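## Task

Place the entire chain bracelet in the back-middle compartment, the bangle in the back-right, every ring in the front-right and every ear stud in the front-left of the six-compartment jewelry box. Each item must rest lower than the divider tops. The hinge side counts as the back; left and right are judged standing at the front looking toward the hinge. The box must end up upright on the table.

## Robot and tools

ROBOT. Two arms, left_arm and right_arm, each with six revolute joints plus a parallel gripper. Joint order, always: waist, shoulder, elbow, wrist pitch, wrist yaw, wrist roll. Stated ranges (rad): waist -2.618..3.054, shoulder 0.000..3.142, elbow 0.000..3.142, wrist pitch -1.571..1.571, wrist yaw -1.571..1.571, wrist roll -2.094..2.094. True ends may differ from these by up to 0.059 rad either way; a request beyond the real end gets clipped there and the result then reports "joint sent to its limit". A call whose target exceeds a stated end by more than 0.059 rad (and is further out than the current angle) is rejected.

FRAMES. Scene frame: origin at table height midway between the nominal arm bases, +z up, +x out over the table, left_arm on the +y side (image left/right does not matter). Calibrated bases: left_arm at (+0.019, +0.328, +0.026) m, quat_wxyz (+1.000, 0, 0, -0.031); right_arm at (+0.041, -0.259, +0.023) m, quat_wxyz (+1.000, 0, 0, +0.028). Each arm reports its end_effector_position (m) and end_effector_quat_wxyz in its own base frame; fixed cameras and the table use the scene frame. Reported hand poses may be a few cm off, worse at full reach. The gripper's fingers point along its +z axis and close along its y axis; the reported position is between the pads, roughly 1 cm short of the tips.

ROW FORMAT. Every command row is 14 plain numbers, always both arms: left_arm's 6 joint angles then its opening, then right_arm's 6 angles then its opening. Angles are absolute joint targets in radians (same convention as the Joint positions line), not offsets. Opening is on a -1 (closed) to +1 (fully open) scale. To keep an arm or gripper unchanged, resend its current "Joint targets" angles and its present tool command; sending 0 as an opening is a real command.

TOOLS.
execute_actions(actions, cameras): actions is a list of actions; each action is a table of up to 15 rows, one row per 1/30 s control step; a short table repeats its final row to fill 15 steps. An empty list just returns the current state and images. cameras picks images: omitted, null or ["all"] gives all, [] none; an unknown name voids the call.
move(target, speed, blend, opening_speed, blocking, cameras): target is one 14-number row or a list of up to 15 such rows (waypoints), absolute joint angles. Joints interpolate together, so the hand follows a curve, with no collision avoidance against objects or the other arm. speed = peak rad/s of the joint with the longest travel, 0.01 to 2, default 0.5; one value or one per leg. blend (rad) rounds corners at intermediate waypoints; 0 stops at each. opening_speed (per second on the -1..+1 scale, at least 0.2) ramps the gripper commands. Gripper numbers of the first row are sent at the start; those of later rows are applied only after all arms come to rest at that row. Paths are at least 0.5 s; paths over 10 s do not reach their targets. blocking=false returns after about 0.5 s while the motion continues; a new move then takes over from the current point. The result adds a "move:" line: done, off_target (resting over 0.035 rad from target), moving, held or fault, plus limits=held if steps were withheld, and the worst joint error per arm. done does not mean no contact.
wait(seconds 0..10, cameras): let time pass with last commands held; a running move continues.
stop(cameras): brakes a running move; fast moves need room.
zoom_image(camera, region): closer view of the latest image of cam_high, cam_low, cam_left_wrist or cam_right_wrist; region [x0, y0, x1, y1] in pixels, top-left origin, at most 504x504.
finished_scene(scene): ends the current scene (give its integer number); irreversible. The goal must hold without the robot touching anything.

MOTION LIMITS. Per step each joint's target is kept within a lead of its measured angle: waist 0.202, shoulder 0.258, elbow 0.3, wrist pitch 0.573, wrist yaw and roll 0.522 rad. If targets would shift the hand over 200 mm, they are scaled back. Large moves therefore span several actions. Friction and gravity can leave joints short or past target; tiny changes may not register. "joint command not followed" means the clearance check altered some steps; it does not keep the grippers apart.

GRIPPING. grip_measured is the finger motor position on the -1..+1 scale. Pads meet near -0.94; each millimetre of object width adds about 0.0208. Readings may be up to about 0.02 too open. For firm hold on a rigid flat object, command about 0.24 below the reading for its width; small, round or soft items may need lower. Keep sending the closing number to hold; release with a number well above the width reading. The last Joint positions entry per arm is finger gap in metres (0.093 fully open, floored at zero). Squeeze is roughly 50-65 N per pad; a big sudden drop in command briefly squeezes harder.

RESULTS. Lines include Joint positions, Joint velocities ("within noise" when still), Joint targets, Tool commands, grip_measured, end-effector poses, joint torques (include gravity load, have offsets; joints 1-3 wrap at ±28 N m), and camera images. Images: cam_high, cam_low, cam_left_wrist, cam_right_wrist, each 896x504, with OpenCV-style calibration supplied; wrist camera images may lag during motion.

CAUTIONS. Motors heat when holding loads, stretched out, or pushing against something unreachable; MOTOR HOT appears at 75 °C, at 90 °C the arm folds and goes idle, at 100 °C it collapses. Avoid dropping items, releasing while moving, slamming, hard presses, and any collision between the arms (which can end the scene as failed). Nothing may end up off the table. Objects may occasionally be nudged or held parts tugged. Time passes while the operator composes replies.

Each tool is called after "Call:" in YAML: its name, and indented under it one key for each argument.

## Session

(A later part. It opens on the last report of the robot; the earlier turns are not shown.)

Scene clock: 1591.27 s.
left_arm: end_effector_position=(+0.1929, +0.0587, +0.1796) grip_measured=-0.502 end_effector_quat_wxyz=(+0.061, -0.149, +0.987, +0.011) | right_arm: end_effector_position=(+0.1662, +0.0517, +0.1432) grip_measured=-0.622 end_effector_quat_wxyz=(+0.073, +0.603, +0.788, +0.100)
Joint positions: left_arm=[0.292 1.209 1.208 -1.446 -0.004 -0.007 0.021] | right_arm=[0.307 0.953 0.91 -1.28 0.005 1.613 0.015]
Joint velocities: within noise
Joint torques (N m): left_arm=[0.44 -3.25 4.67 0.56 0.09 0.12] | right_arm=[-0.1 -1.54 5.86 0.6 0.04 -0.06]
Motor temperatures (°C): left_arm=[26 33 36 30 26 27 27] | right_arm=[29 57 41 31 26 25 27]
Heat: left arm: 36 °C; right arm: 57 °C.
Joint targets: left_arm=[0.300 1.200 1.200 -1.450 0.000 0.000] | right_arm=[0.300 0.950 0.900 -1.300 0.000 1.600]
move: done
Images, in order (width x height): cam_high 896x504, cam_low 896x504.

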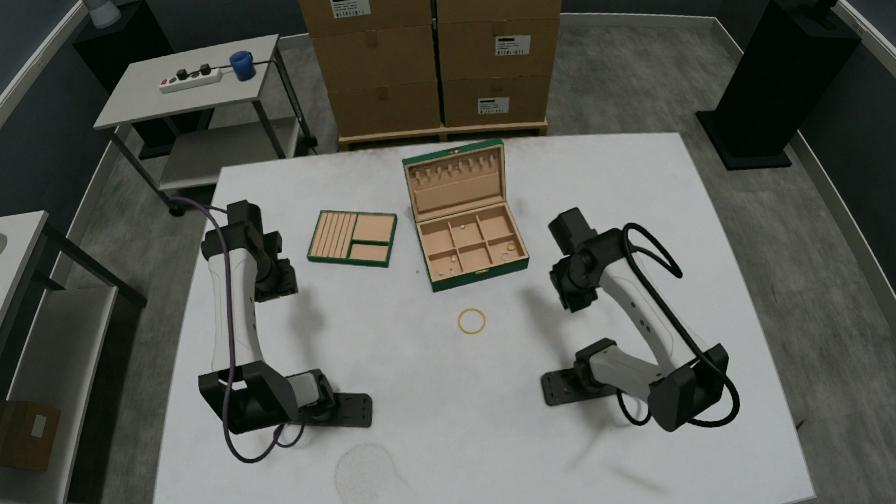

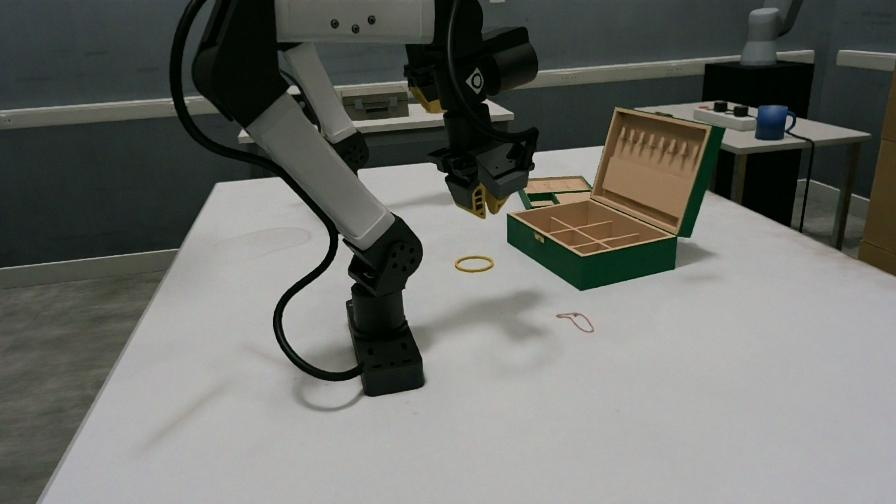

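Call:
move:
  target:
    - [0.3,1.2,1.2,-1.45,0,0,-0.5,0.5,1.60,1.30,-0.85,0,0.36,-0.4]
    - [0.3,1.2,1.2,-1.45,0,0,-0.5,0.5,1.70,1.21,-0.61,0,0.36,-0.4]
  speed: 1.0
  blend: 0.05
  cameras: ["cam_right_wrist"]

Scene clock: 1613.50 s.
left_arm: end_effector_position=(+0.1929, +0.0587, +0.1796) grip_measured=-0.502 end_effector_quat_wxyz=(+0.061, -0.149, +0.987, +0.011) | right_arm: end_effector_position=(+0.3584, +0.1926, +0.1008) grip_measured=-0.402 end_effector_quat_wxyz=(+0.212, -0.059, +0.971, +0.096)
Joint positions: left_arm=[0.292 1.209 1.208 -1.446 -0.004 -0.007 0.021] | right_arm=[0.495 1.692 1.217 -0.626 0.005 0.372 0.026]
Joint velocities: within noise
Joint torques (N m): left_arm=[0.43 -3.26 4.67 0.56 0.09 0.12] | right_arm=[0.9 -8.08 6.61 1.49 0 -0.08]
Motor temperatures (°C): left_arm=[26 33 36 30 26 27 27] | right_arm=[29 53 42 30 26 25 27]
Heat: left arm: 36 °C; right arm: 53 °C.
Joint targets: left_arm=[0.300 1.200 1.200 -1.450 0.000 0.000] | right_arm=[0.500 1.700 1.210 -0.610 0.000 0.360]
move: done
camera_calibration:
cam_right_wrist: T_world_to_cam=[[0.165355, -0.972003, -0.166937, 0.144039], [-0.985693, -0.168486, 0.00467265, 0.424537], [-0.0326684, 0.163776, -0.985956, 0.155978], [0, 0, 0, 1]] pos_world=[0.399741, 0.18599, 0.175849]
Images, in order (width x height): cam_right_wrist 896x504.

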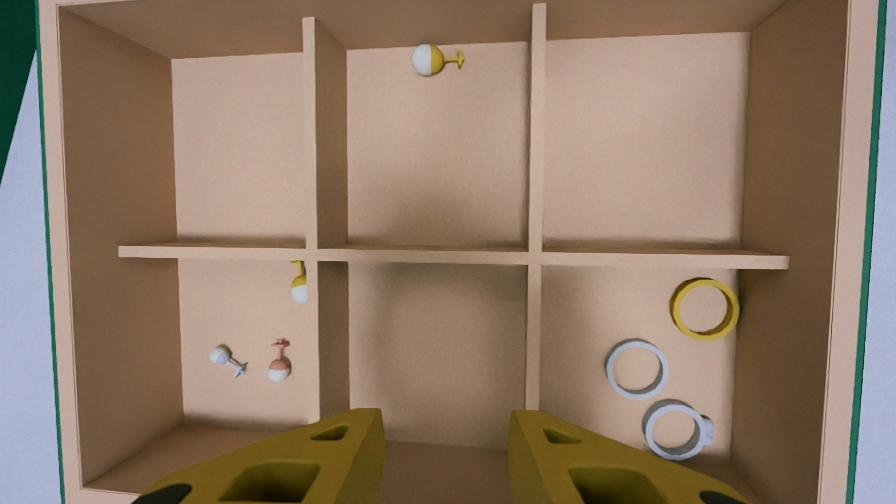

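Call:
move:
  target:
    - [0.3,1.2,1.2,-1.45,0,0,-0.5,0.467,2.185,1.677,-0.61,0,0.36,-0.4]
  speed: 0.6
  cameras: ["cam_right_wrist"]

Scene clock: 1636.93 s.
left_arm: end_effector_position=(+0.1929, +0.0587, +0.1796) grip_measured=-0.502 end_effector_quat_wxyz=(+0.061, -0.149, +0.987, +0.011) | right_arm: end_effector_position=(+0.4614, +0.2346, +0.0544) grip_measured=-0.402 end_effector_quat_wxyz=(+0.212, -0.049, +0.972, +0.091)
Joint positions: left_arm=[0.292 1.209 1.208 -1.446 -0.004 -0.007 0.021] | right_arm=[0.473 2.151 1.658 -0.613 0.008 0.369 0.026]
Joint velocities: within noise
Joint torques (N m): left_arm=[0.42 -3.26 4.67 0.56 0.09 0.12] | right_arm=[-0.02 -10.03 8.98 1.35 -0.03 -0.05]
Motor temperatures (°C): left_arm=[26 33 36 30 26 27 27] | right_arm=[29 54 41 31 26 25 27]
Heat: left arm: 36 °C; right arm: 54 °C.
Joint targets: left_arm=[0.300 1.200 1.200 -1.450 0.000 0.000] | right_arm=[0.467 2.185 1.677 -0.610 0.000 0.360]
move: done
camera_calibration:
cam_right_wrist: T_world_to_cam=[[0.144651, -0.976229, -0.161412, 0.170338], [-0.988961, -0.147933, 0.00844268, 0.529791], [-0.0321202, 0.158409, -0.986851, 0.107795], [0, 0, 0, 1]] pos_world=[0.502766, 0.227587, 0.129399]
Images, in order (width x height): cam_right_wrist 896x504.

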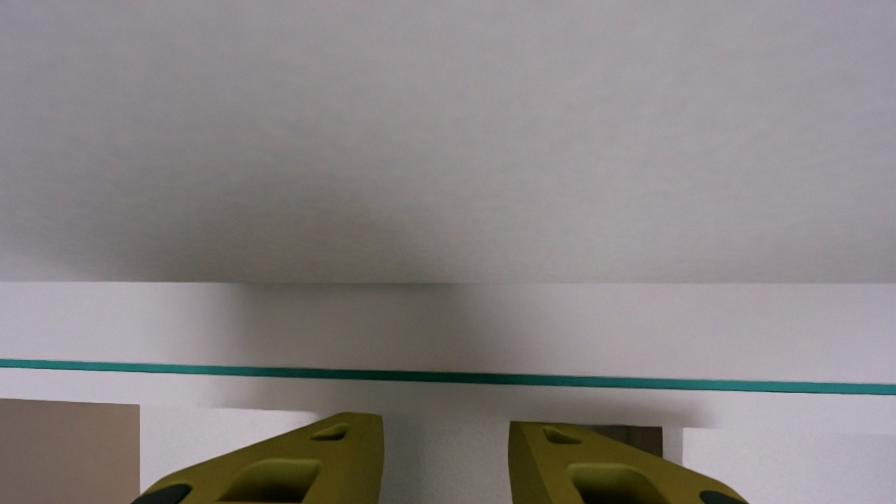

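Call:
move:
  target:
    - [0.3,1.2,1.2,-1.45,0,0,-0.5,0.455,2.19,1.60,-0.52,0,0.35,-0.4]
  speed: 0.4
  cameras: ["cam_right_wrist"]

Scene clock: 1663.40 s.
left_arm: end_effector_position=(+0.1929, +0.0587, +0.1796) grip_measured=-0.502 end_effector_quat_wxyz=(+0.061, -0.149, +0.987, +0.011) | right_arm: end_effector_position=(+0.4642, +0.2312, +0.0381) grip_measured=-0.402 end_effector_quat_wxyz=(+0.216, -0.051, +0.971, +0.092)
Joint positions: left_arm=[0.292 1.209 1.208 -1.446 -0.004 -0.007 0.021] | right_arm=[0.463 2.166 1.611 -0.541 0.003 0.357 0.026]
Joint velocities: within noise
Joint torques (N m): left_arm=[0.43 -3.26 4.68 0.56 0.09 0.12] | right_arm=[-0.24 -11.03 6.08 1.55 0.02 -0.03]
Motor temperatures (°C): left_arm=[26 33 36 30 26 27 27] | right_arm=[29 57 43 32 26 25 27]
Heat: left arm: 36 °C; right arm: 57 °C.
Joint targets: left_arm=[0.300 1.200 1.200 -1.450 0.000 0.000] | right_arm=[0.455 2.190 1.600 -0.520 0.000 0.350]
move: done
camera_calibration:
cam_right_wrist: T_world_to_cam=[[0.149636, -0.975169, -0.163262, 0.16152], [-0.988463, -0.151457, -0.00130939, 0.533245], [-0.0234503, 0.161574, -0.986582, 0.0875713], [0, 0, 0, 1]] pos_world=[0.504977, 0.224123, 0.113465]
Images, in order (width x height): cam_right_wrist 896x504.

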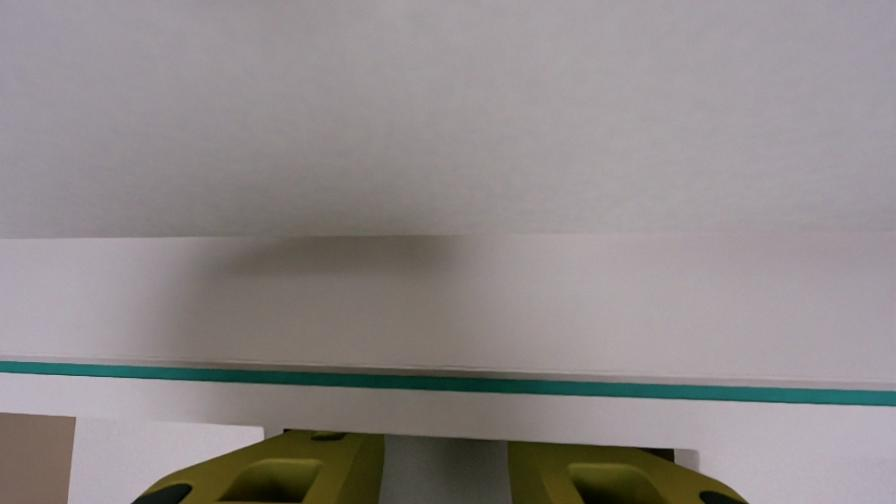

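Call:
move:
  target:
    - [0.3,1.2,1.2,-1.45,0,0,-0.5,0.443,2.13,1.585,-0.53,0,0.34,-0.4]
    - [0.3,1.2,1.2,-1.45,0,0,-0.5,0.443,2.195,1.512,-0.42,0,0.34,-0.4]
  speed: 0.3
  cameras: ["cam_right_wrist"]

Scene clock: 1683.93 s.
left_arm: end_effector_position=(+0.1929, +0.0587, +0.1796) grip_measured=-0.502 end_effector_quat_wxyz=(+0.061, -0.149, +0.987, +0.011) | right_arm: end_effector_position=(+0.4638, +0.2322, +0.0323) grip_measured=-0.402 end_effector_quat_wxyz=(+0.230, -0.053, +0.966, +0.105)
Joint positions: left_arm=[0.292 1.209 1.208 -1.446 -0.004 -0.007 0.021] | right_arm=[0.461 2.151 1.544 -0.453 -0.011 0.353 0.026]
Joint velocities: within noise
Joint torques (N m): left_arm=[0.43 -3.26 4.67 0.56 0.09 0.11] | right_arm=[-1.05 -8.87 3.99 1.74 0.14 -0.09]
Motor temperatures (°C): left_arm=[26 33 36 30 26 27 27] | right_arm=[29 63 43 32 26 25 27]
Heat: left arm: 36 °C; right arm: 63 °C.
Joint targets: left_arm=[0.300 1.200 1.200 -1.450 0.000 0.000] | right_arm=[0.443 2.195 1.512 -0.420 0.000 0.340]
move: off_target (right_arm); right_arm: the shoulder is farthest, 0.044 rad from its target
camera_calibration:
cam_right_wrist: T_world_to_cam=[[0.161828, -0.969589, -0.183601, 0.155341], [-0.986815, -0.158499, -0.032766, 0.534817], [0.00266913, 0.186482, -0.982455, 0.0635983], [0, 0, 0, 1]] pos_world=[0.502457, 0.223525, 0.108527]
Images, in order (width x height): cam_right_wrist 896x504.

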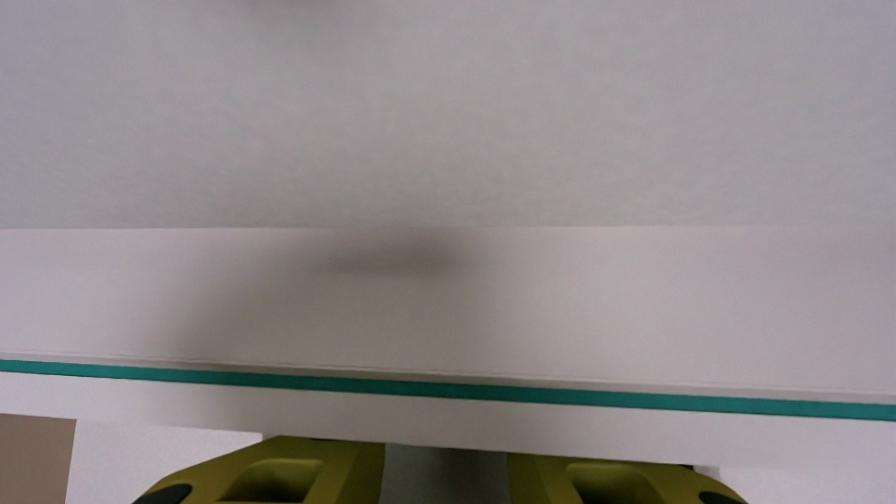

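Call:
move:
  target:
    - [0.3,1.2,1.2,-1.45,0,0,-0.5,0.455,2.05,1.65,-0.68,0,0.35,-0.4]
    - [0.3,1.2,1.2,-1.45,0,0,-0.5,0.47,1.70,1.21,-0.61,0,0.36,-0.45]
  speed: 0.7
  blend: 0.03
  cameras: ["cam_right_wrist"]

Call:
move:
  target: [0.3,1.2,1.2,-1.45,0,0,-0.5,0.45,0.95,0.9,-1.0,0,0.36,-0.45]
  speed: 0.9
  cameras: []

Scene clock: 1698.17 s.
left_arm: end_effector_position=(+0.1929, +0.0587, +0.1796) grip_measured=-0.502 end_effector_quat_wxyz=(+0.061, -0.149, +0.987, +0.011) | right_arm: end_effector_position=(+0.3637, +0.1839, +0.0897) grip_measured=-0.448 end_effector_quat_wxyz=(+0.200, -0.055, +0.974, +0.091)
Joint positions: left_arm=[0.292 1.209 1.208 -1.446 -0.004 -0.007 0.021] | right_arm=[0.465 1.724 1.221 -0.626 -0.008 0.353 0.024]
Joint velocities: within noise
Joint torques (N m): left_arm=[0.43 -3.26 4.67 0.56 0.09 0.12] | right_arm=[0.94 -11.38 6.08 1.42 0.12 0.12]
Motor temperatures (°C): left_arm=[26 33 36 30 26 27 27] | right_arm=[29 62 42 32 26 25 27]
Heat: left arm: 36 °C; right arm: 62 °C.
Joint targets: left_arm=[0.300 1.200 1.200 -1.450 0.000 0.000] | right_arm=[0.470 1.700 1.210 -0.610 0.000 0.360]
move: done
camera_calibration:
cam_right_wrist: T_world_to_cam=[[0.154063, -0.974759, -0.161586, 0.13698], [-0.986391, -0.161236, 0.0321767, 0.424792], [-0.057418, 0.15443, -0.986334, 0.157449], [0, 0, 0, 1]] pos_world=[0.406948, 0.1777, 0.163763]
Images, in order (width x height): cam_right_wrist 896x504.

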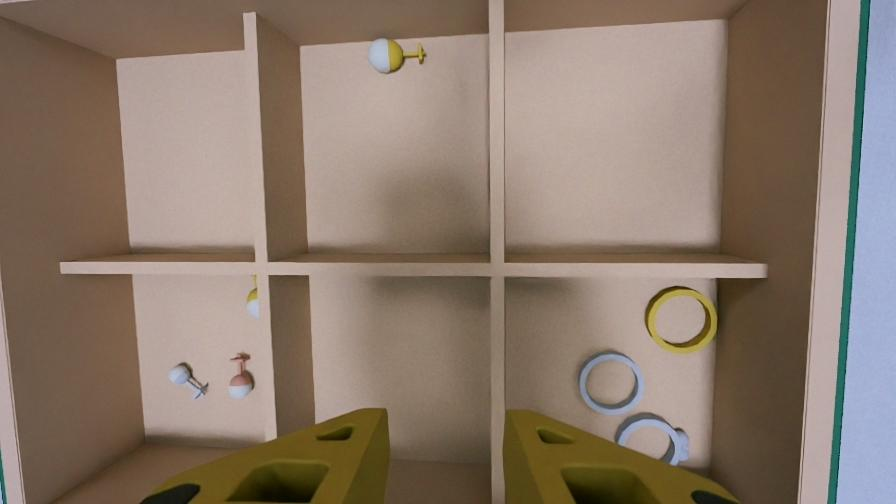

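Scene clock: 1699.70 s.
left_arm: end_effector_position=(+0.1929, +0.0587, +0.1796) grip_measured=-0.502 end_effector_quat_wxyz=(+0.061, -0.149, +0.987, +0.011) | right_arm: end_effector_position=(+0.2159, +0.1076, +0.1720) grip_measured=-0.448 end_effector_quat_wxyz=(+0.249, -0.051, +0.961, +0.111)
Joint positions: left_arm=[0.292 1.209 1.208 -1.446 -0.004 -0.007 0.021] | right_arm=[0.457 0.952 0.911 -0.977 -0.008 0.353 0.024]
Joint velocities: within noise
Joint torques (N m): left_arm=[0.43 -3.26 4.67 0.56 0.09 0.12] | right_arm=[-0.09 -2.04 6.39 1.23 0.12 0.11]
Motor temperatures (°C): left_arm=[26 33 36 30 26 27 27] | right_arm=[29 62 42 32 26 25 27]
Heat: left arm: 36 °C; right arm: 62 °C.
Joint targets: left_arm=[0.300 1.200 1.200 -1.450 0.000 0.000] | right_arm=[0.450 0.950 0.900 -1.000 0.000 0.360]
move: done
No camera images: "cameras" was empty.

Call:
move:
  target:
    - [0.3,1.2,1.2,-1.45,0,0,-0.5,0.46,1.75,1.5,-0.9,0,0.36,-0.46]
    - [0.3,1.2,1.2,-1.45,0,0,-0.5,0.46,2.09,1.69,-0.74,0,0.36,-0.46]
    - [0.3,1.2,1.2,-1.45,0,0,-0.5,0.463,2.146,1.59,-0.555,0,0.36,-0.46]
  speed: 0.8
  blend: 0.02
  cameras: ["cam_right_wrist"]

Scene clock: 1735.10 s.
left_arm: end_effector_position=(+0.1929, +0.0587, +0.1796) grip_measured=-0.502 end_effector_quat_wxyz=(+0.061, -0.149, +0.987, +0.011) | right_arm: end_effector_position=(+0.4587, +0.2257, +0.0558) grip_measured=-0.457 end_effector_quat_wxyz=(+0.218, -0.051, +0.970, +0.093)
Joint positions: left_arm=[0.292 1.209 1.208 -1.446 -0.004 -0.007 0.021] | right_arm=[0.458 2.116 1.602 -0.579 0.002 0.353 0.023]
Joint velocities: within noise
Joint torques (N m): left_arm=[0.43 -3.26 4.67 0.56 0.09 0.12] | right_arm=[0.94 -10 6.05 1.58 0.03 0.11]
Motor temperatures (°C): left_arm=[26 33 36 30 26 27 27] | right_arm=[29 54 43 33 26 25 27]
Heat: left arm: 36 °C; right arm: 54 °C.
Joint targets: left_arm=[0.300 1.200 1.200 -1.450 0.000 0.000] | right_arm=[0.463 2.146 1.590 -0.555 0.000 0.360]
move: done
camera_calibration:
cam_right_wrist: T_world_to_cam=[[0.148947, -0.975164, -0.163919, 0.160191], [-0.988642, -0.150217, -0.00469077, 0.526905], [-0.0200492, 0.162756, -0.986463, 0.104005], [0, 0, 0, 1]] pos_world=[0.499146, 0.218435, 0.131327]
Images, in order (width x height): cam_right_wrist 896x504.

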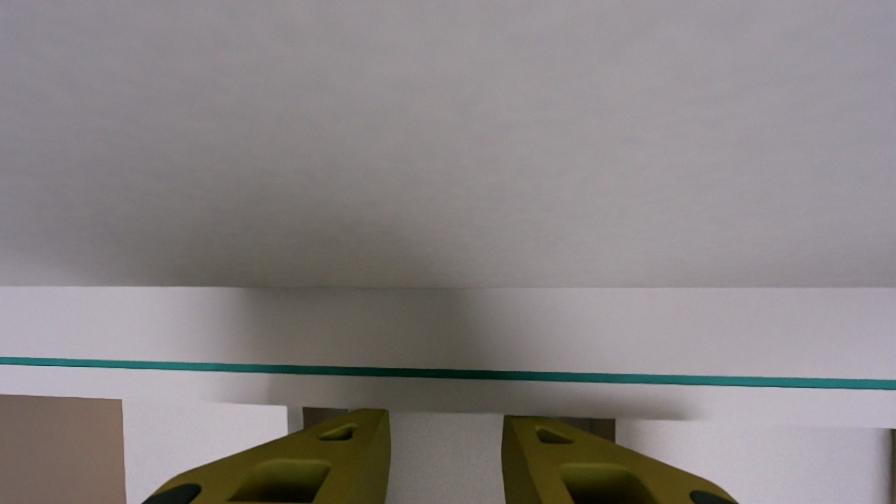

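Call:
move:
  target:
    - [0.3,1.2,1.2,-1.45,0,0,-0.5,0.449,2.06,1.66,-0.72,0,0.35,-0.46]
    - [0.3,1.2,1.2,-1.45,0,0,-0.5,0.449,2.122,1.556,-0.53,0,0.35,-0.46]
  speed: 0.4
  cameras: ["cam_right_wrist"]

Scene clock: 1761.17 s.
left_arm: end_effector_position=(+0.1929, +0.0587, +0.1796) grip_measured=-0.502 end_effector_quat_wxyz=(+0.061, -0.149, +0.987, +0.011) | right_arm: end_effector_position=(+0.4567, +0.2231, +0.0565) grip_measured=-0.457 end_effector_quat_wxyz=(+0.223, -0.049, +0.969, +0.094)
Joint positions: left_arm=[0.292 1.209 1.208 -1.446 -0.004 -0.007 0.021] | right_arm=[0.455 2.096 1.568 -0.553 0.002 0.353 0.023]
Joint velocities: within noise
Joint torques (N m): left_arm=[0.44 -3.26 4.66 0.56 0.09 0.12] | right_arm=[-0.03 -10.24 6 1.6 0.03 0.01]
Motor temperatures (°C): left_arm=[26 33 36 30 26 27 27] | right_arm=[29 60 42 34 26 25 27]
Heat: left arm: 36 °C; right arm: 60 °C.
Joint targets: left_arm=[0.300 1.200 1.200 -1.450 0.000 0.000] | right_arm=[0.449 2.122 1.556 -0.530 0.000 0.350]
move: done
camera_calibration:
cam_right_wrist: T_world_to_cam=[[0.147859, -0.974824, -0.166903, 0.158631], [-0.988972, -0.147175, -0.0165301, 0.524758], [-0.00845, 0.167507, -0.985835, 0.0986149], [0, 0, 0, 1]] pos_world=[0.496349, 0.215349, 0.132368]
Images, in order (width x height): cam_right_wrist 896x504.

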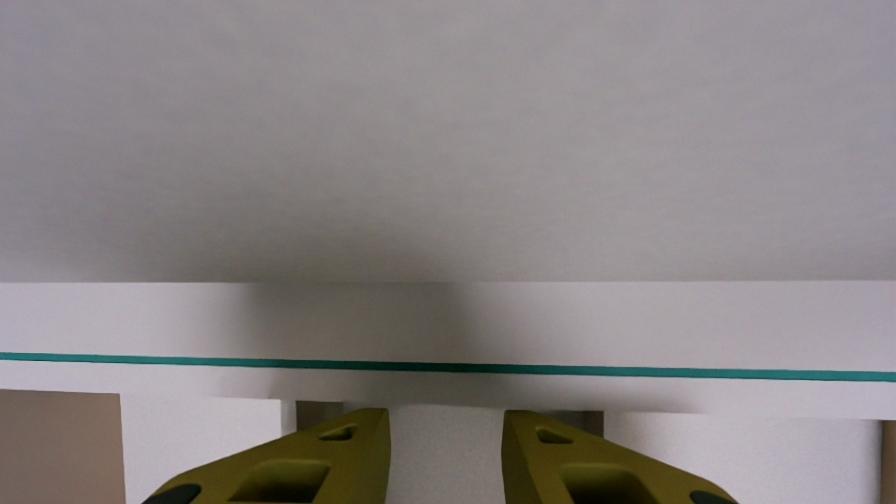

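Call:
move:
  target:
    - [0.3,1.2,1.2,-1.45,0,0,-0.5,0.446,2.03,1.64,-0.72,0,0.35,-0.46]
    - [0.3,1.2,1.2,-1.45,0,0,-0.5,0.446,2.108,1.515,-0.49,0,0.35,-0.46]
  speed: 0.4
  cameras: ["cam_right_wrist"]

Scene clock: 1774.20 s.
left_arm: end_effector_position=(+0.1929, +0.0587, +0.1796) grip_measured=-0.502 end_effector_quat_wxyz=(+0.061, -0.149, +0.987, +0.011) | right_arm: end_effector_position=(+0.4579, +0.2216, +0.0555) grip_measured=-0.457 end_effector_quat_wxyz=(+0.236, -0.048, +0.966, +0.098)
Joint positions: left_arm=[0.292 1.209 1.208 -1.446 -0.004 -0.007 0.021] | right_arm=[0.452 2.081 1.529 -0.502 0.005 0.352 0.023]
Joint velocities: within noise
Joint torques (N m): left_arm=[0.44 -3.26 4.67 0.56 0.09 0.12] | right_arm=[-0.06 -10.07 5.83 1.53 0 0.02]
Motor temperatures (°C): left_arm=[26 33 36 30 26 27 27] | right_arm=[29 59 42 34 26 25 27]
Heat: left arm: 36 °C; right arm: 59 °C.
Joint targets: left_arm=[0.300 1.200 1.200 -1.450 0.000 0.000] | right_arm=[0.446 2.108 1.515 -0.490 0.000 0.350]
move: done
camera_calibration:
cam_right_wrist: T_world_to_cam=[[0.149043, -0.973828, -0.171597, 0.156321], [-0.988688, -0.143815, -0.0425765, 0.526269], [0.0167839, 0.176002, -0.984247, 0.0843631], [0, 0, 0, 1]] pos_world=[0.495602, 0.213067, 0.132265]
Images, in order (width x height): cam_right_wrist 896x504.

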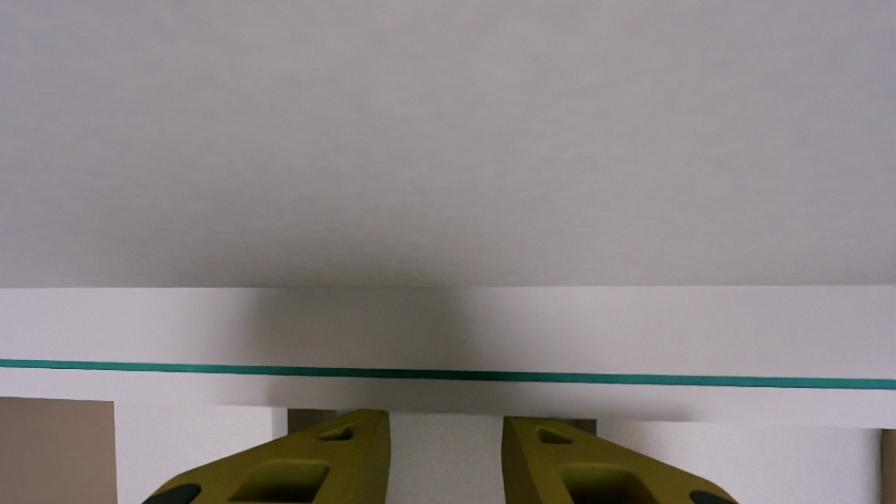

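Call:
move:
  target:
    - [0.3,1.2,1.2,-1.45,0,0,-0.5,0.446,2.105,1.54,-0.62,0,0.35,-0.46]
    - [0.3,1.2,1.2,-1.45,0,0,-0.5,0.446,2.112,1.515,-0.535,0,0.35,-0.46]
    - [0.3,1.2,1.2,-1.45,0,0,-0.5,0.446,2.14,1.475,-0.455,0,0.35,-0.46]
  speed: 0.3
  cameras: ["cam_right_wrist"]

Scene clock: 1792.60 s.
left_arm: end_effector_position=(+0.1929, +0.0587, +0.1796) grip_measured=-0.502 end_effector_quat_wxyz=(+0.061, -0.149, +0.987, +0.011) | right_arm: end_effector_position=(+0.4599, +0.2216, +0.0512) grip_measured=-0.458 end_effector_quat_wxyz=(+0.245, -0.051, +0.963, +0.098)
Joint positions: left_arm=[0.292 1.209 1.208 -1.446 -0.004 -0.007 0.021] | right_arm=[0.452 2.083 1.504 -0.459 0.01 0.345 0.023]
Joint velocities: within noise
Joint torques (N m): left_arm=[0.44 -3.26 4.66 0.56 0.09 0.11] | right_arm=[-0.06 -7.13 4.46 1.48 -0.05 0.09]
Motor temperatures (°C): left_arm=[26 33 36 30 26 27 27] | right_arm=[29 62 42 34 26 25 27]
Heat: left arm: 36 °C; right arm: 62 °C.
Joint targets: left_arm=[0.300 1.200 1.200 -1.450 0.000 0.000] | right_arm=[0.446 2.140 1.475 -0.455 0.000 0.350]
move: off_target (right_arm); right_arm: the shoulder is farthest, 0.057 rad from its target
camera_calibration:
cam_right_wrist: T_world_to_cam=[[0.155772, -0.973131, -0.169559, 0.152028], [-0.987191, -0.147377, -0.0611, 0.529056], [0.0344693, 0.176905, -0.983624, 0.071762], [0, 0, 0, 1]] pos_world=[0.496124, 0.213219, 0.12869]
Images, in order (width x height): cam_right_wrist 896x504.

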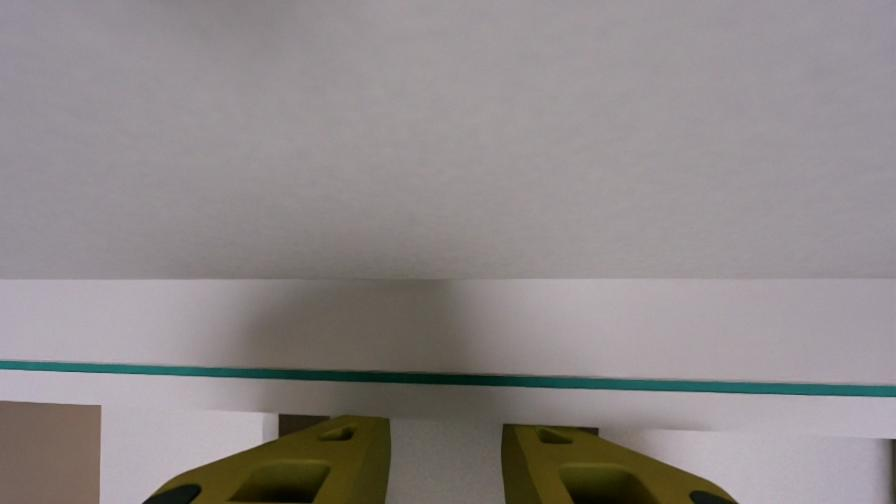

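Call:
move:
  target:
    - [0.3,1.2,1.2,-1.45,0,0,-0.5,0.446,2.03,1.56,-0.66,0,0.35,-0.34]
    - [0.3,1.2,1.2,-1.45,0,0,-0.5,0.448,2.03,1.455,-0.54,0,0.35,-0.34]
    - [0.3,1.2,1.2,-1.45,0,0,-0.5,0.448,2.113,1.368,-0.366,0,0.35,-0.34]
  speed: 0.4
  blend: 0.01
  cameras: ["cam_right_wrist"]

Scene clock: 1821.67 s.
left_arm: end_effector_position=(+0.1929, +0.0587, +0.1796) grip_measured=-0.502 end_effector_quat_wxyz=(+0.061, -0.149, +0.987, +0.011) | right_arm: end_effector_position=(+0.4448, +0.2214, +0.0359) grip_measured=-0.343 end_effector_quat_wxyz=(+0.239, -0.054, +0.963, +0.110)
Joint positions: left_arm=[0.292 1.209 1.208 -1.446 -0.004 -0.007 0.021] | right_arm=[0.457 2.056 1.398 -0.38 -0.016 0.349 0.029]
Joint velocities: within noise
Joint torques (N m): left_arm=[0.43 -3.26 4.67 0.56 0.09 0.11] | right_arm=[-0.27 -6.78 4.07 1.57 0.19 0.06]
Motor temperatures (°C): left_arm=[26 33 36 30 26 27 27] | right_arm=[29 59 41 34 26 25 27]
Heat: left arm: 36 °C; right arm: 59 °C.
Joint targets: left_arm=[0.300 1.200 1.200 -1.450 0.000 0.000] | right_arm=[0.448 2.113 1.368 -0.366 0.000 0.350]
move: off_target (right_arm); right_arm: the shoulder is farthest, 0.057 rad from its target
camera_calibration:
cam_right_wrist: T_world_to_cam=[[0.166962, -0.967048, -0.192204, 0.14607], [-0.985736, -0.159536, -0.0535976, 0.515043], [0.0211681, 0.198411, -0.97989, 0.0582758], [0, 0, 0, 1]] pos_world=[0.482075, 0.211862, 0.112784]
Images, in order (width x height): cam_right_wrist 896x504.

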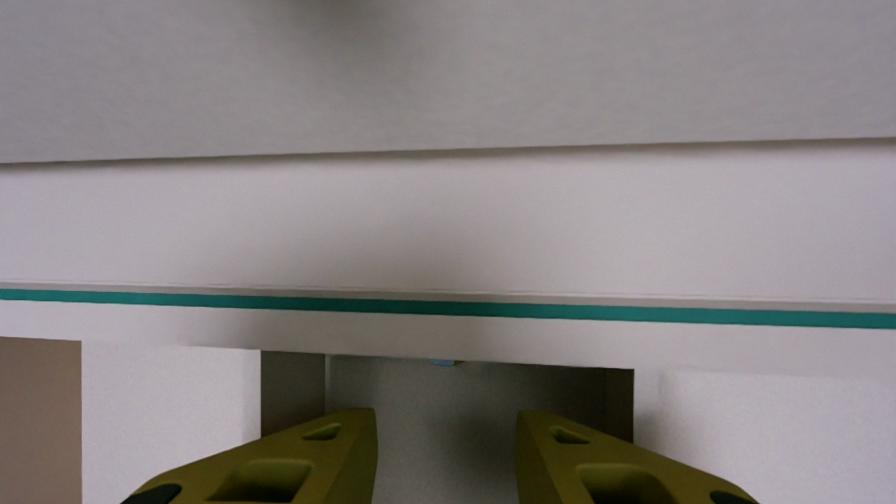

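Call:
move:
  target:
    - [0.3,1.2,1.2,-1.45,0,0,-0.5,0.452,1.98,1.44,-0.5,0,0.35,-0.34]
    - [0.3,1.2,1.2,-1.45,0,0,-0.5,0.452,1.96,1.29,-0.24,0,0.35,-0.34]
    - [0.3,1.2,1.2,-1.45,0,0,-0.5,0.452,2.067,1.18,-0.045,0,0.35,-0.34]
  speed: 0.4
  blend: 0.01
  cameras: ["cam_right_wrist","cam_low"]

Scene clock: 1893.93 s.
left_arm: end_effector_position=(+0.1929, +0.0587, +0.1796) grip_measured=-0.502 end_effector_quat_wxyz=(+0.061, -0.149, +0.987, +0.011) | right_arm: end_effector_position=(+0.4573, +0.2265, +0.0418) grip_measured=-0.342 end_effector_quat_wxyz=(+0.334, -0.052, +0.930, +0.147)
Joint positions: left_arm=[0.292 1.209 1.208 -1.446 -0.004 -0.007 0.021] | right_arm=[0.457 2.007 1.211 -0.028 -0.009 0.349 0.029]
Joint velocities: within noise
Joint torques (N m): left_arm=[0.43 -3.26 4.67 0.56 0.09 0.12] | right_arm=[0.06 -5.9 3.97 1.64 0.12 0.05]
Motor temperatures (°C): left_arm=[26 33 36 30 26 27 27] | right_arm=[29 54 40 35 26 25 27]
Heat: left arm: 36 °C; right arm: 54 °C.
Joint targets: left_arm=[0.300 1.200 1.200 -1.450 0.000 0.000] | right_arm=[0.452 2.067 1.180 -0.045 0.000 0.350]
move: off_target (right_arm); right_arm: the shoulder is farthest, 0.060 rad from its target
camera_calibration:
cam_right_wrist: T_world_to_cam=[[0.20558, -0.948344, -0.241622, 0.130158], [-0.956185, -0.142058, -0.255989, 0.519401], [0.208441, 0.283662, -0.935996, -0.0440364], [0, 0, 0, 1]] pos_world=[0.479065, 0.209711, 0.123192]
Images, in order (width x height): cam_low 896x504, cam_right_wrist 896x504.

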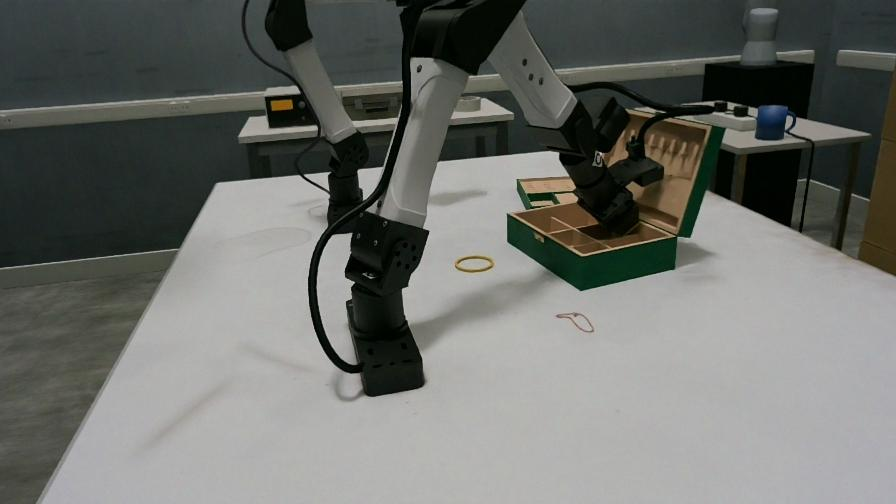

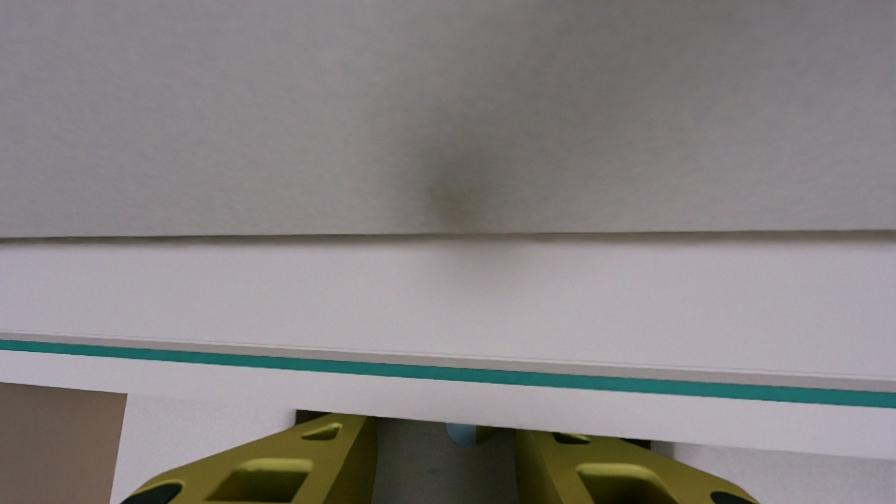

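Call:
move:
  target:
    - [0.3,1.2,1.2,-1.45,0,0,-0.5,0.45,1.85,1.45,-0.7,0,0.8,-0.6]
    - [0.3,1.2,1.2,-1.45,0,0,-0.5,0.47,1.85,1.7,-1.1,0,1.95,-1]
    - [0.3,1.2,1.2,-1.45,0,0,-0.5,0.478,2.20,1.73,-0.72,0,1.95,-1]
  speed: 0.9
  blend: 0.02
  cameras: ["cam_right_wrist"]

Scene clock: 1945.67 s.
left_arm: end_effector_position=(+0.1929, +0.0587, +0.1796) grip_measured=-0.502 end_effector_quat_wxyz=(+0.061, -0.149, +0.987, +0.011) | right_arm: end_effector_position=(+0.4464, +0.2292, +0.0382) grip_measured=-0.973 end_effector_quat_wxyz=(+0.059, +0.659, +0.732, +0.163)
Joint positions: left_arm=[0.292 1.209 1.208 -1.446 -0.004 -0.007 0.021] | right_arm=[0.472 2.196 1.71 -0.737 -0.007 1.938 0]
Joint velocities: within noise
Joint torques (N m): left_arm=[0.44 -3.26 4.67 0.56 0.09 0.12] | right_arm=[1.03 -12.93 8.79 1.14 0.14 0.15]
Motor temperatures (°C): left_arm=[26 33 35 30 26 27 27] | right_arm=[29 54 39 35 26 25 27]
Heat: left arm: 35 °C; right arm: 54 °C.
Joint targets: left_arm=[0.300 1.200 1.200 -1.450 0.000 0.000] | right_arm=[0.478 2.200 1.730 -0.720 0.000 1.950]
move: done; blend cut to 0 rad at target 2
camera_calibration:
cam_right_wrist: T_world_to_cam=[[-0.941545, -0.0843594, -0.326155, 0.451394], [-0.25355, 0.81492, 0.52117, -0.0541731], [0.221824, 0.573401, -0.788673, -0.12388], [0, 0, 0, 1]] pos_world=[0.438752, 0.153259, 0.077757]
Images, in order (width x height): cam_right_wrist 896x504.

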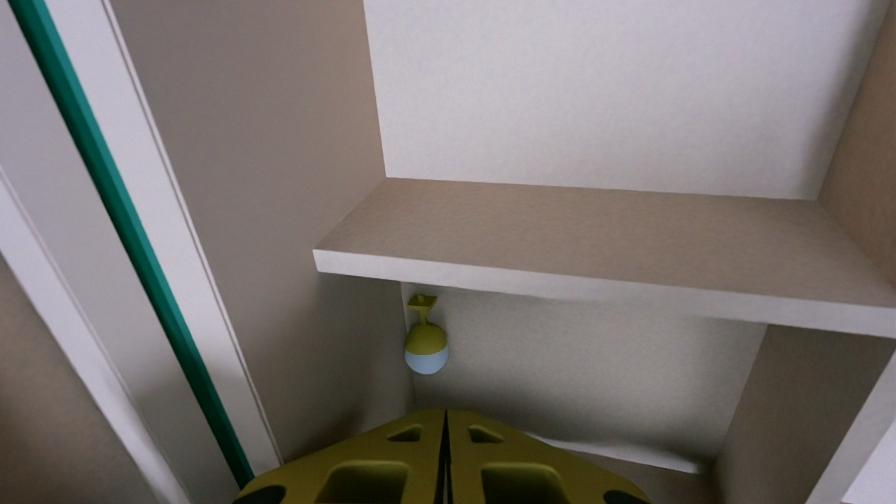

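Call:
move:
  target:
    - [0.3,1.2,1.2,-1.45,0,0,-0.5,0.472,2.21,1.79,-0.83,0,1.94,-1]
    - [0.3,1.2,1.2,-1.45,0,0,-0.5,0.472,2.246,1.762,-0.735,0,1.94,-1]
  speed: 0.4
  cameras: ["cam_right_wrist"]

Scene clock: 1967.40 s.
left_arm: end_effector_position=(+0.1929, +0.0587, +0.1796) grip_measured=-0.502 end_effector_quat_wxyz=(+0.061, -0.149, +0.987, +0.011) | right_arm: end_effector_position=(+0.4528, +0.2321, +0.0454) grip_measured=-0.973 end_effector_quat_wxyz=(+0.060, +0.659, +0.732, +0.164)
Joint positions: left_arm=[0.292 1.209 1.208 -1.446 -0.004 -0.007 0.021] | right_arm=[0.472 2.215 1.769 -0.774 -0.006 1.938 0]
Joint velocities: within noise
Joint torques (N m): left_arm=[0.43 -3.26 4.66 0.56 0.09 0.12] | right_arm=[0.5 -10.62 6.26 1.4 0.13 0.05]
Motor temperatures (°C): left_arm=[26 33 35 30 26 27 27] | right_arm=[29 58 40 34 26 25 27]
Heat: left arm: 35 °C; right arm: 58 °C.
Joint targets: left_arm=[0.300 1.200 1.200 -1.450 0.000 0.000] | right_arm=[0.472 2.246 1.762 -0.735 0.000 1.940]
move: off_target (right_arm); right_arm: the wrist pitch is farthest, 0.039 rad from its target
camera_calibration:
cam_right_wrist: T_world_to_cam=[[-0.940484, -0.083832, -0.329335, 0.459545], [-0.254879, 0.814995, 0.520403, -0.0581094], [0.22478, 0.573372, -0.787857, -0.122684], [0, 0, 0, 1]] pos_world=[0.444961, 0.156227, 0.0849272]
Images, in order (width x height): cam_right_wrist 896x504.

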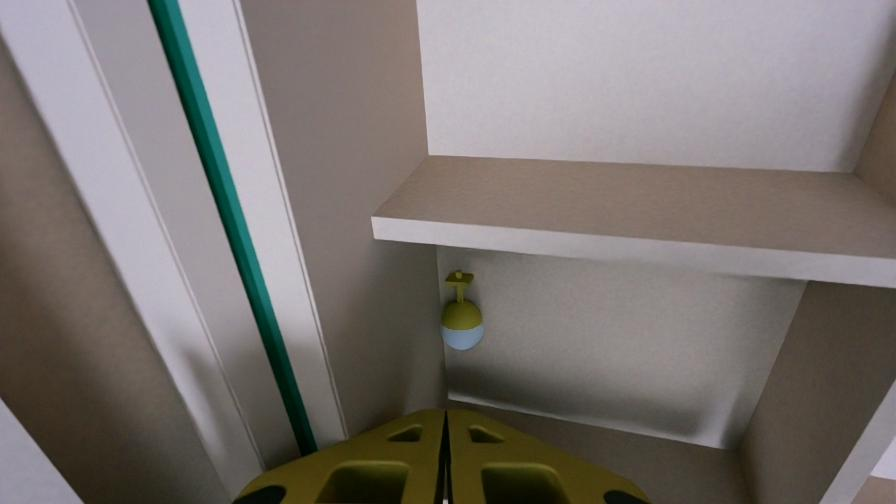

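Call:
move:
  target:
    - [0.3,1.2,1.2,-1.45,0,0,-0.5,0.474,2.293,1.729,-0.665,0,1.94,-1]
  speed: 0.25
  cameras: ["cam_right_wrist"]

Scene clock: 1984.67 s.
left_arm: end_effector_position=(+0.1929, +0.0587, +0.1796) grip_measured=-0.502 end_effector_quat_wxyz=(+0.061, -0.149, +0.987, +0.011) | right_arm: end_effector_position=(+0.4581, +0.2393, +0.0231) grip_measured=-0.973 end_effector_quat_wxyz=(+0.060, +0.655, +0.733, +0.171)
Joint positions: left_arm=[0.292 1.209 1.208 -1.446 -0.004 -0.007 0.021] | right_arm=[0.478 2.258 1.745 -0.693 -0.01 1.938 0]
Joint velocities: within noise
Joint torques (N m): left_arm=[0.43 -3.26 4.67 0.56 0.09 0.11] | right_arm=[0.12 -10.36 5.29 1.3 0.17 0.06]
Motor temperatures (°C): left_arm=[26 33 35 30 26 27 27] | right_arm=[29 61 41 35 26 25 27]
Heat: left arm: 35 °C; right arm: 61 °C.
Joint targets: left_arm=[0.300 1.200 1.200 -1.450 0.000 0.000] | right_arm=[0.474 2.293 1.729 -0.665 0.000 1.940]
move: done
camera_calibration:
cam_right_wrist: T_world_to_cam=[[-0.936278, -0.0876271, -0.340155, 0.457063], [-0.266674, 0.807614, 0.525971, -0.043914], [0.228624, 0.583165, -0.779518, -0.149851], [0, 0, 0, 1]] pos_world=[0.450487, 0.162905, 0.0617578]
Images, in order (width x height): cam_right_wrist 896x504.

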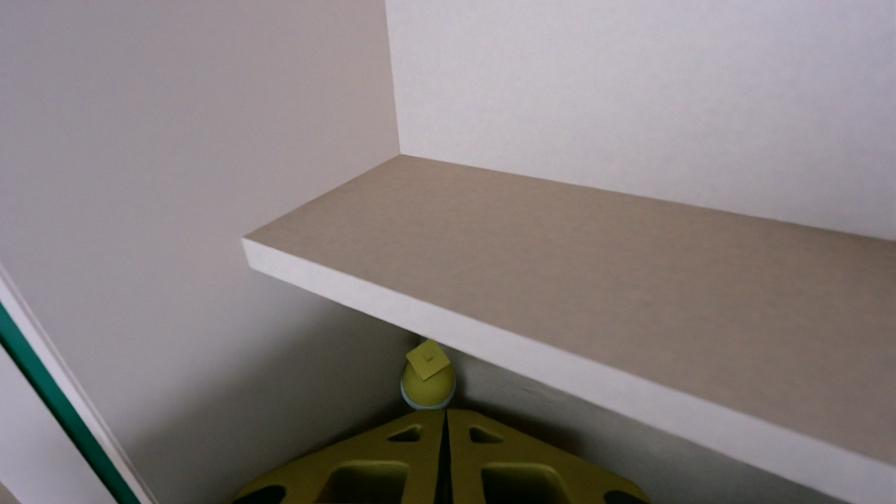

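Call:
move:
  target:
    - [0.3,1.2,1.2,-1.45,0,0,-0.5,0.478,2.2,1.80,-0.9,0,1.9,-1]
    - [0.3,1.2,1.2,-1.45,0,0,-0.5,0.47,1.75,1.4,-0.9,0,0.36,-0.8]
    - [0.3,1.2,1.2,-1.45,0,0,-0.5,0.47,1.70,1.21,-0.61,0,0.36,-0.8]
  speed: 0.9
  blend: 0.02
  cameras: ["cam_right_wrist","cam_high"]

Call:
move:
  target: [0.3,1.2,1.2,-1.45,0,0,-0.5,0.45,0.95,0.9,-1.0,0,0.36,-0.6]
  speed: 0.9
  cameras: []

Scene clock: 2001.30 s.
left_arm: end_effector_position=(+0.1929, +0.0587, +0.1796) grip_measured=-0.502 end_effector_quat_wxyz=(+0.061, -0.149, +0.987, +0.011) | right_arm: end_effector_position=(+0.3609, +0.1882, +0.0881) grip_measured=-0.802 end_effector_quat_wxyz=(+0.196, -0.053, +0.975, +0.093)
Joint positions: left_arm=[0.292 1.209 1.208 -1.446 -0.004 -0.007 0.021] | right_arm=[0.478 1.727 1.22 -0.626 -0.008 0.372 0.007]
Joint velocities: within noise
Joint torques (N m): left_arm=[0.43 -3.26 4.67 0.56 0.09 0.11] | right_arm=[-0.17 -11.7 6.2 1.45 0.11 -0.08]
Motor temperatures (°C): left_arm=[26 33 35 30 26 27 27] | right_arm=[29 61 41 34 26 25 27]
Heat: left arm: 35 °C; right arm: 61 °C.
Joint targets: left_arm=[0.300 1.200 1.200 -1.450 0.000 0.000] | right_arm=[0.470 1.700 1.210 -0.610 0.000 0.360]
move: done; blend cut to 0 rad at target 2
camera_calibration:
cam_right_wrist: T_world_to_cam=[[0.148669, -0.974694, -0.166942, 0.143809], [-0.986804, -0.157178, 0.0388958, 0.421592], [-0.0641512, 0.158957, -0.985199, 0.156496], [0, 0, 0, 1]] pos_world=[0.404688, 0.181559, 0.16179]
Images, in order (width x height): cam_high 896x504, cam_right_wrist 896x504.

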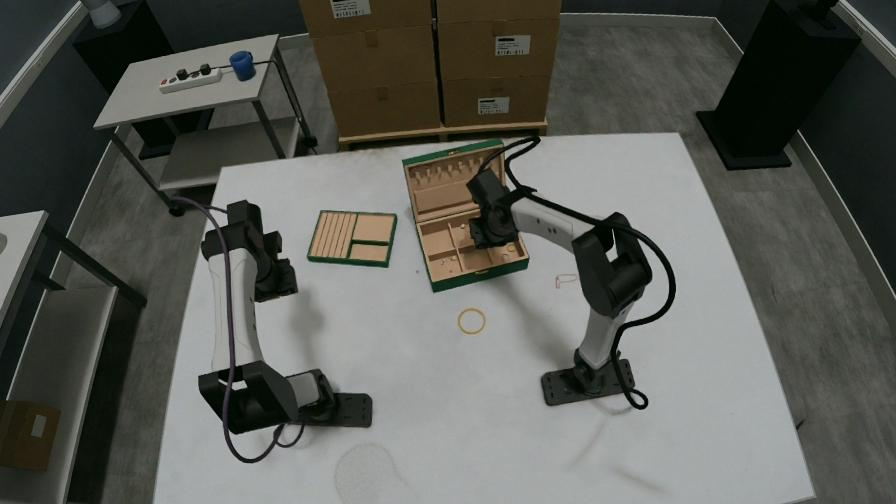

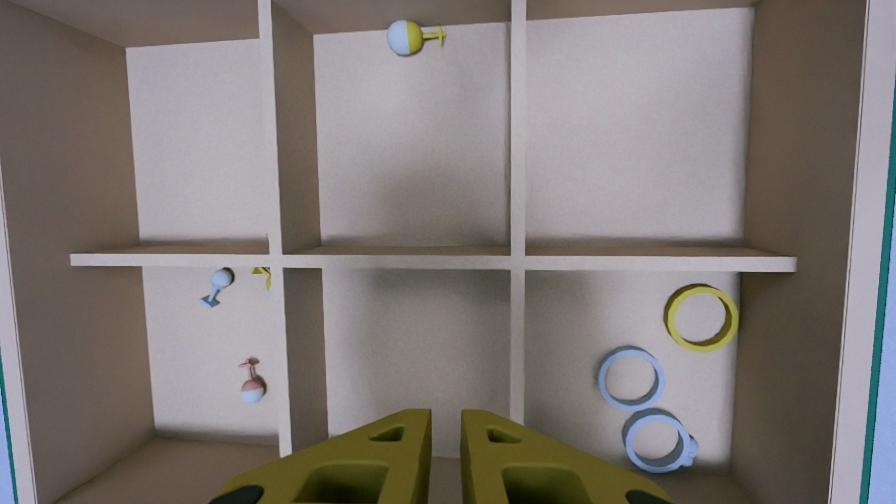

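Scene clock: 2002.83 s.
left_arm: end_effector_position=(+0.1929, +0.0587, +0.1796) grip_measured=-0.502 end_effector_quat_wxyz=(+0.061, -0.149, +0.987, +0.011) | right_arm: end_effector_position=(+0.2160, +0.1075, +0.1720) grip_measured=-0.602 end_effector_quat_wxyz=(+0.248, -0.042, +0.961, +0.113)
Joint positions: left_arm=[0.292 1.209 1.208 -1.446 -0.004 -0.007 0.021] | right_arm=[0.457 0.952 0.911 -0.977 -0.008 0.372 0.016]
Joint velocities: within noise
Joint torques (N m): left_arm=[0.43 -3.25 4.67 0.56 0.09 0.11] | right_arm=[-0.09 -2.02 6.39 1.27 0.11 -0.08]
Motor temperatures (°C): left_arm=[26 33 35 30 26 27 27] | right_arm=[29 61 41 34 26 25 27]
Heat: left arm: 35 °C; right arm: 61 °C.
Joint targets: left_arm=[0.300 1.200 1.200 -1.450 0.000 0.000] | right_arm=[0.450 0.950 0.900 -1.000 0.000 0.360]
move: done
No camera images: "cameras" was empty.

Call:
move:
  target:
    - [0.3,1.2,1.2,-1.45,0,0,-0.5,0.6,1.7,1.55,-1.4,0,-1.1,-0.4]
    - [0.3,1.2,1.2,-1.45,0,0,-0.5,0.6,1.975,1.55,-1.14,0,-1.12,-0.4]
  speed: 0.8
  blend: 0.03
  cameras: ["cam_right_wrist"]

Scene clock: 2032.13 s.
left_arm: end_effector_position=(+0.1929, +0.0587, +0.1796) grip_measured=-0.502 end_effector_quat_wxyz=(+0.061, -0.149, +0.987, +0.011) | right_arm: end_effector_position=(+0.3017, +0.2053, +0.0653) grip_measured=-0.402 end_effector_quat_wxyz=(+0.010, +0.752, -0.659, -0.006)
Joint positions: left_arm=[0.292 1.209 1.208 -1.446 -0.004 -0.007 0.021] | right_arm=[0.594 1.972 1.537 -1.159 -0.007 -1.108 0.026]
Joint velocities: within noise
Joint torques (N m): left_arm=[0.42 -3.26 4.67 0.56 0.09 0.12] | right_arm=[0.96 -10.41 7.58 0.45 0.03 -0.09]
Motor temperatures (°C): left_arm=[26 33 35 30 26 27 27] | right_arm=[29 54 42 34 26 25 27]
Heat: left arm: 35 °C; right arm: 54 °C.
Joint targets: left_arm=[0.300 1.200 1.200 -1.450 0.000 0.000] | right_arm=[0.600 1.975 1.550 -1.140 0.000 -1.120]
move: done
camera_calibration:
cam_right_wrist: T_world_to_cam=[[0.98996, 0.137192, -0.0340193, -0.325347], [0.138152, -0.888262, 0.438069, 0.151346], [0.0298817, -0.438371, -0.898297, 0.216107], [0, 0, 0, 1]] pos_world=[0.294714, 0.273805, 0.116761]
Images, in order (width x height): cam_right_wrist 896x504.

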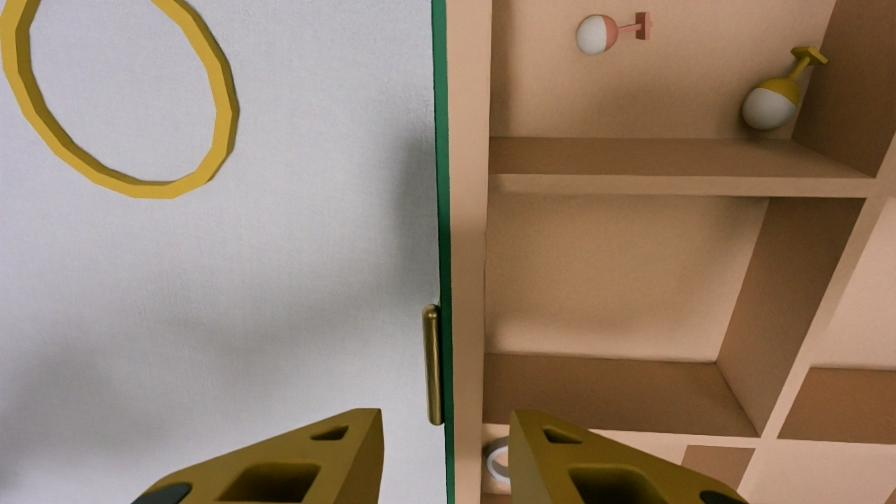

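Call:
move:
  target:
    - [0.3,1.2,1.2,-1.45,0,0,-0.5,0.6435,2.02,1.615,-1.16,0,-1.077,-0.4]
    - [0.3,1.2,1.2,-1.45,0,0,-0.5,0.6435,2.056,1.505,-1.02,0,-1.077,-0.4]
  speed: 0.4
  cameras: ["cam_right_wrist"]

Scene clock: 2055.53 s.
left_arm: end_effector_position=(+0.1929, +0.0587, +0.1796) grip_measured=-0.502 end_effector_quat_wxyz=(+0.061, -0.149, +0.987, +0.011) | right_arm: end_effector_position=(+0.3049, +0.2300, +0.0338) grip_measured=-0.402 end_effector_quat_wxyz=(-0.001, +0.762, -0.648, -0.002)
Joint positions: left_arm=[0.292 1.209 1.208 -1.446 -0.004 -0.007 0.021] | right_arm=[0.644 2.043 1.512 -1.039 -0.005 -1.089 0.026]
Joint velocities: within noise
Joint torques (N m): left_arm=[0.43 -3.25 4.68 0.56 0.09 0.12] | right_arm=[0.44 -10 5.6 0.5 0.01 0.18]
Motor temperatures (°C): left_arm=[26 33 35 30 26 27 27] | right_arm=[29 56 41 33 26 25 27]
Heat: left arm: 35 °C; right arm: 56 °C.
Joint targets: left_arm=[0.300 1.200 1.200 -1.450 0.000 0.000] | right_arm=[0.644 2.056 1.505 -1.020 0.000 -1.077]
move: done
camera_calibration:
cam_right_wrist: T_world_to_cam=[[0.985712, 0.168021, -0.0118771, -0.339489], [0.156737, -0.889116, 0.430007, 0.181439], [0.0616902, -0.425724, -0.902747, 0.186069], [0, 0, 0, 1]] pos_world=[0.294721, 0.297576, 0.0859217]
Images, in order (width x height): cam_right_wrist 896x504.

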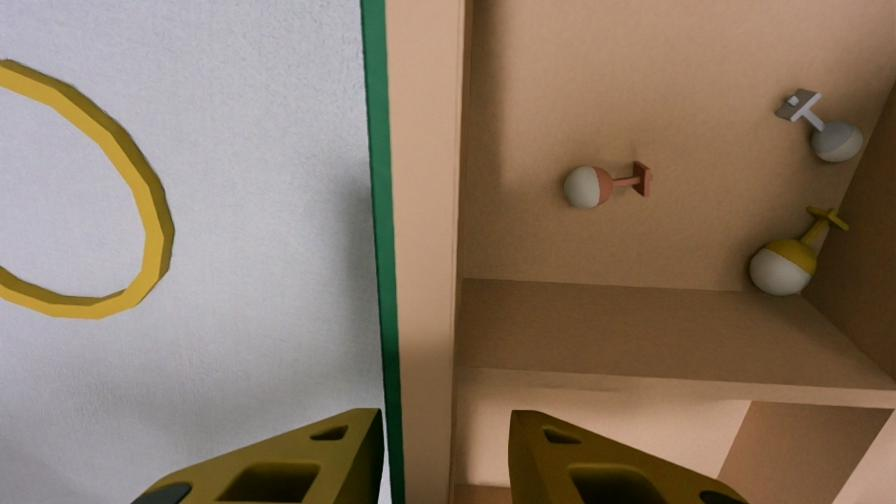

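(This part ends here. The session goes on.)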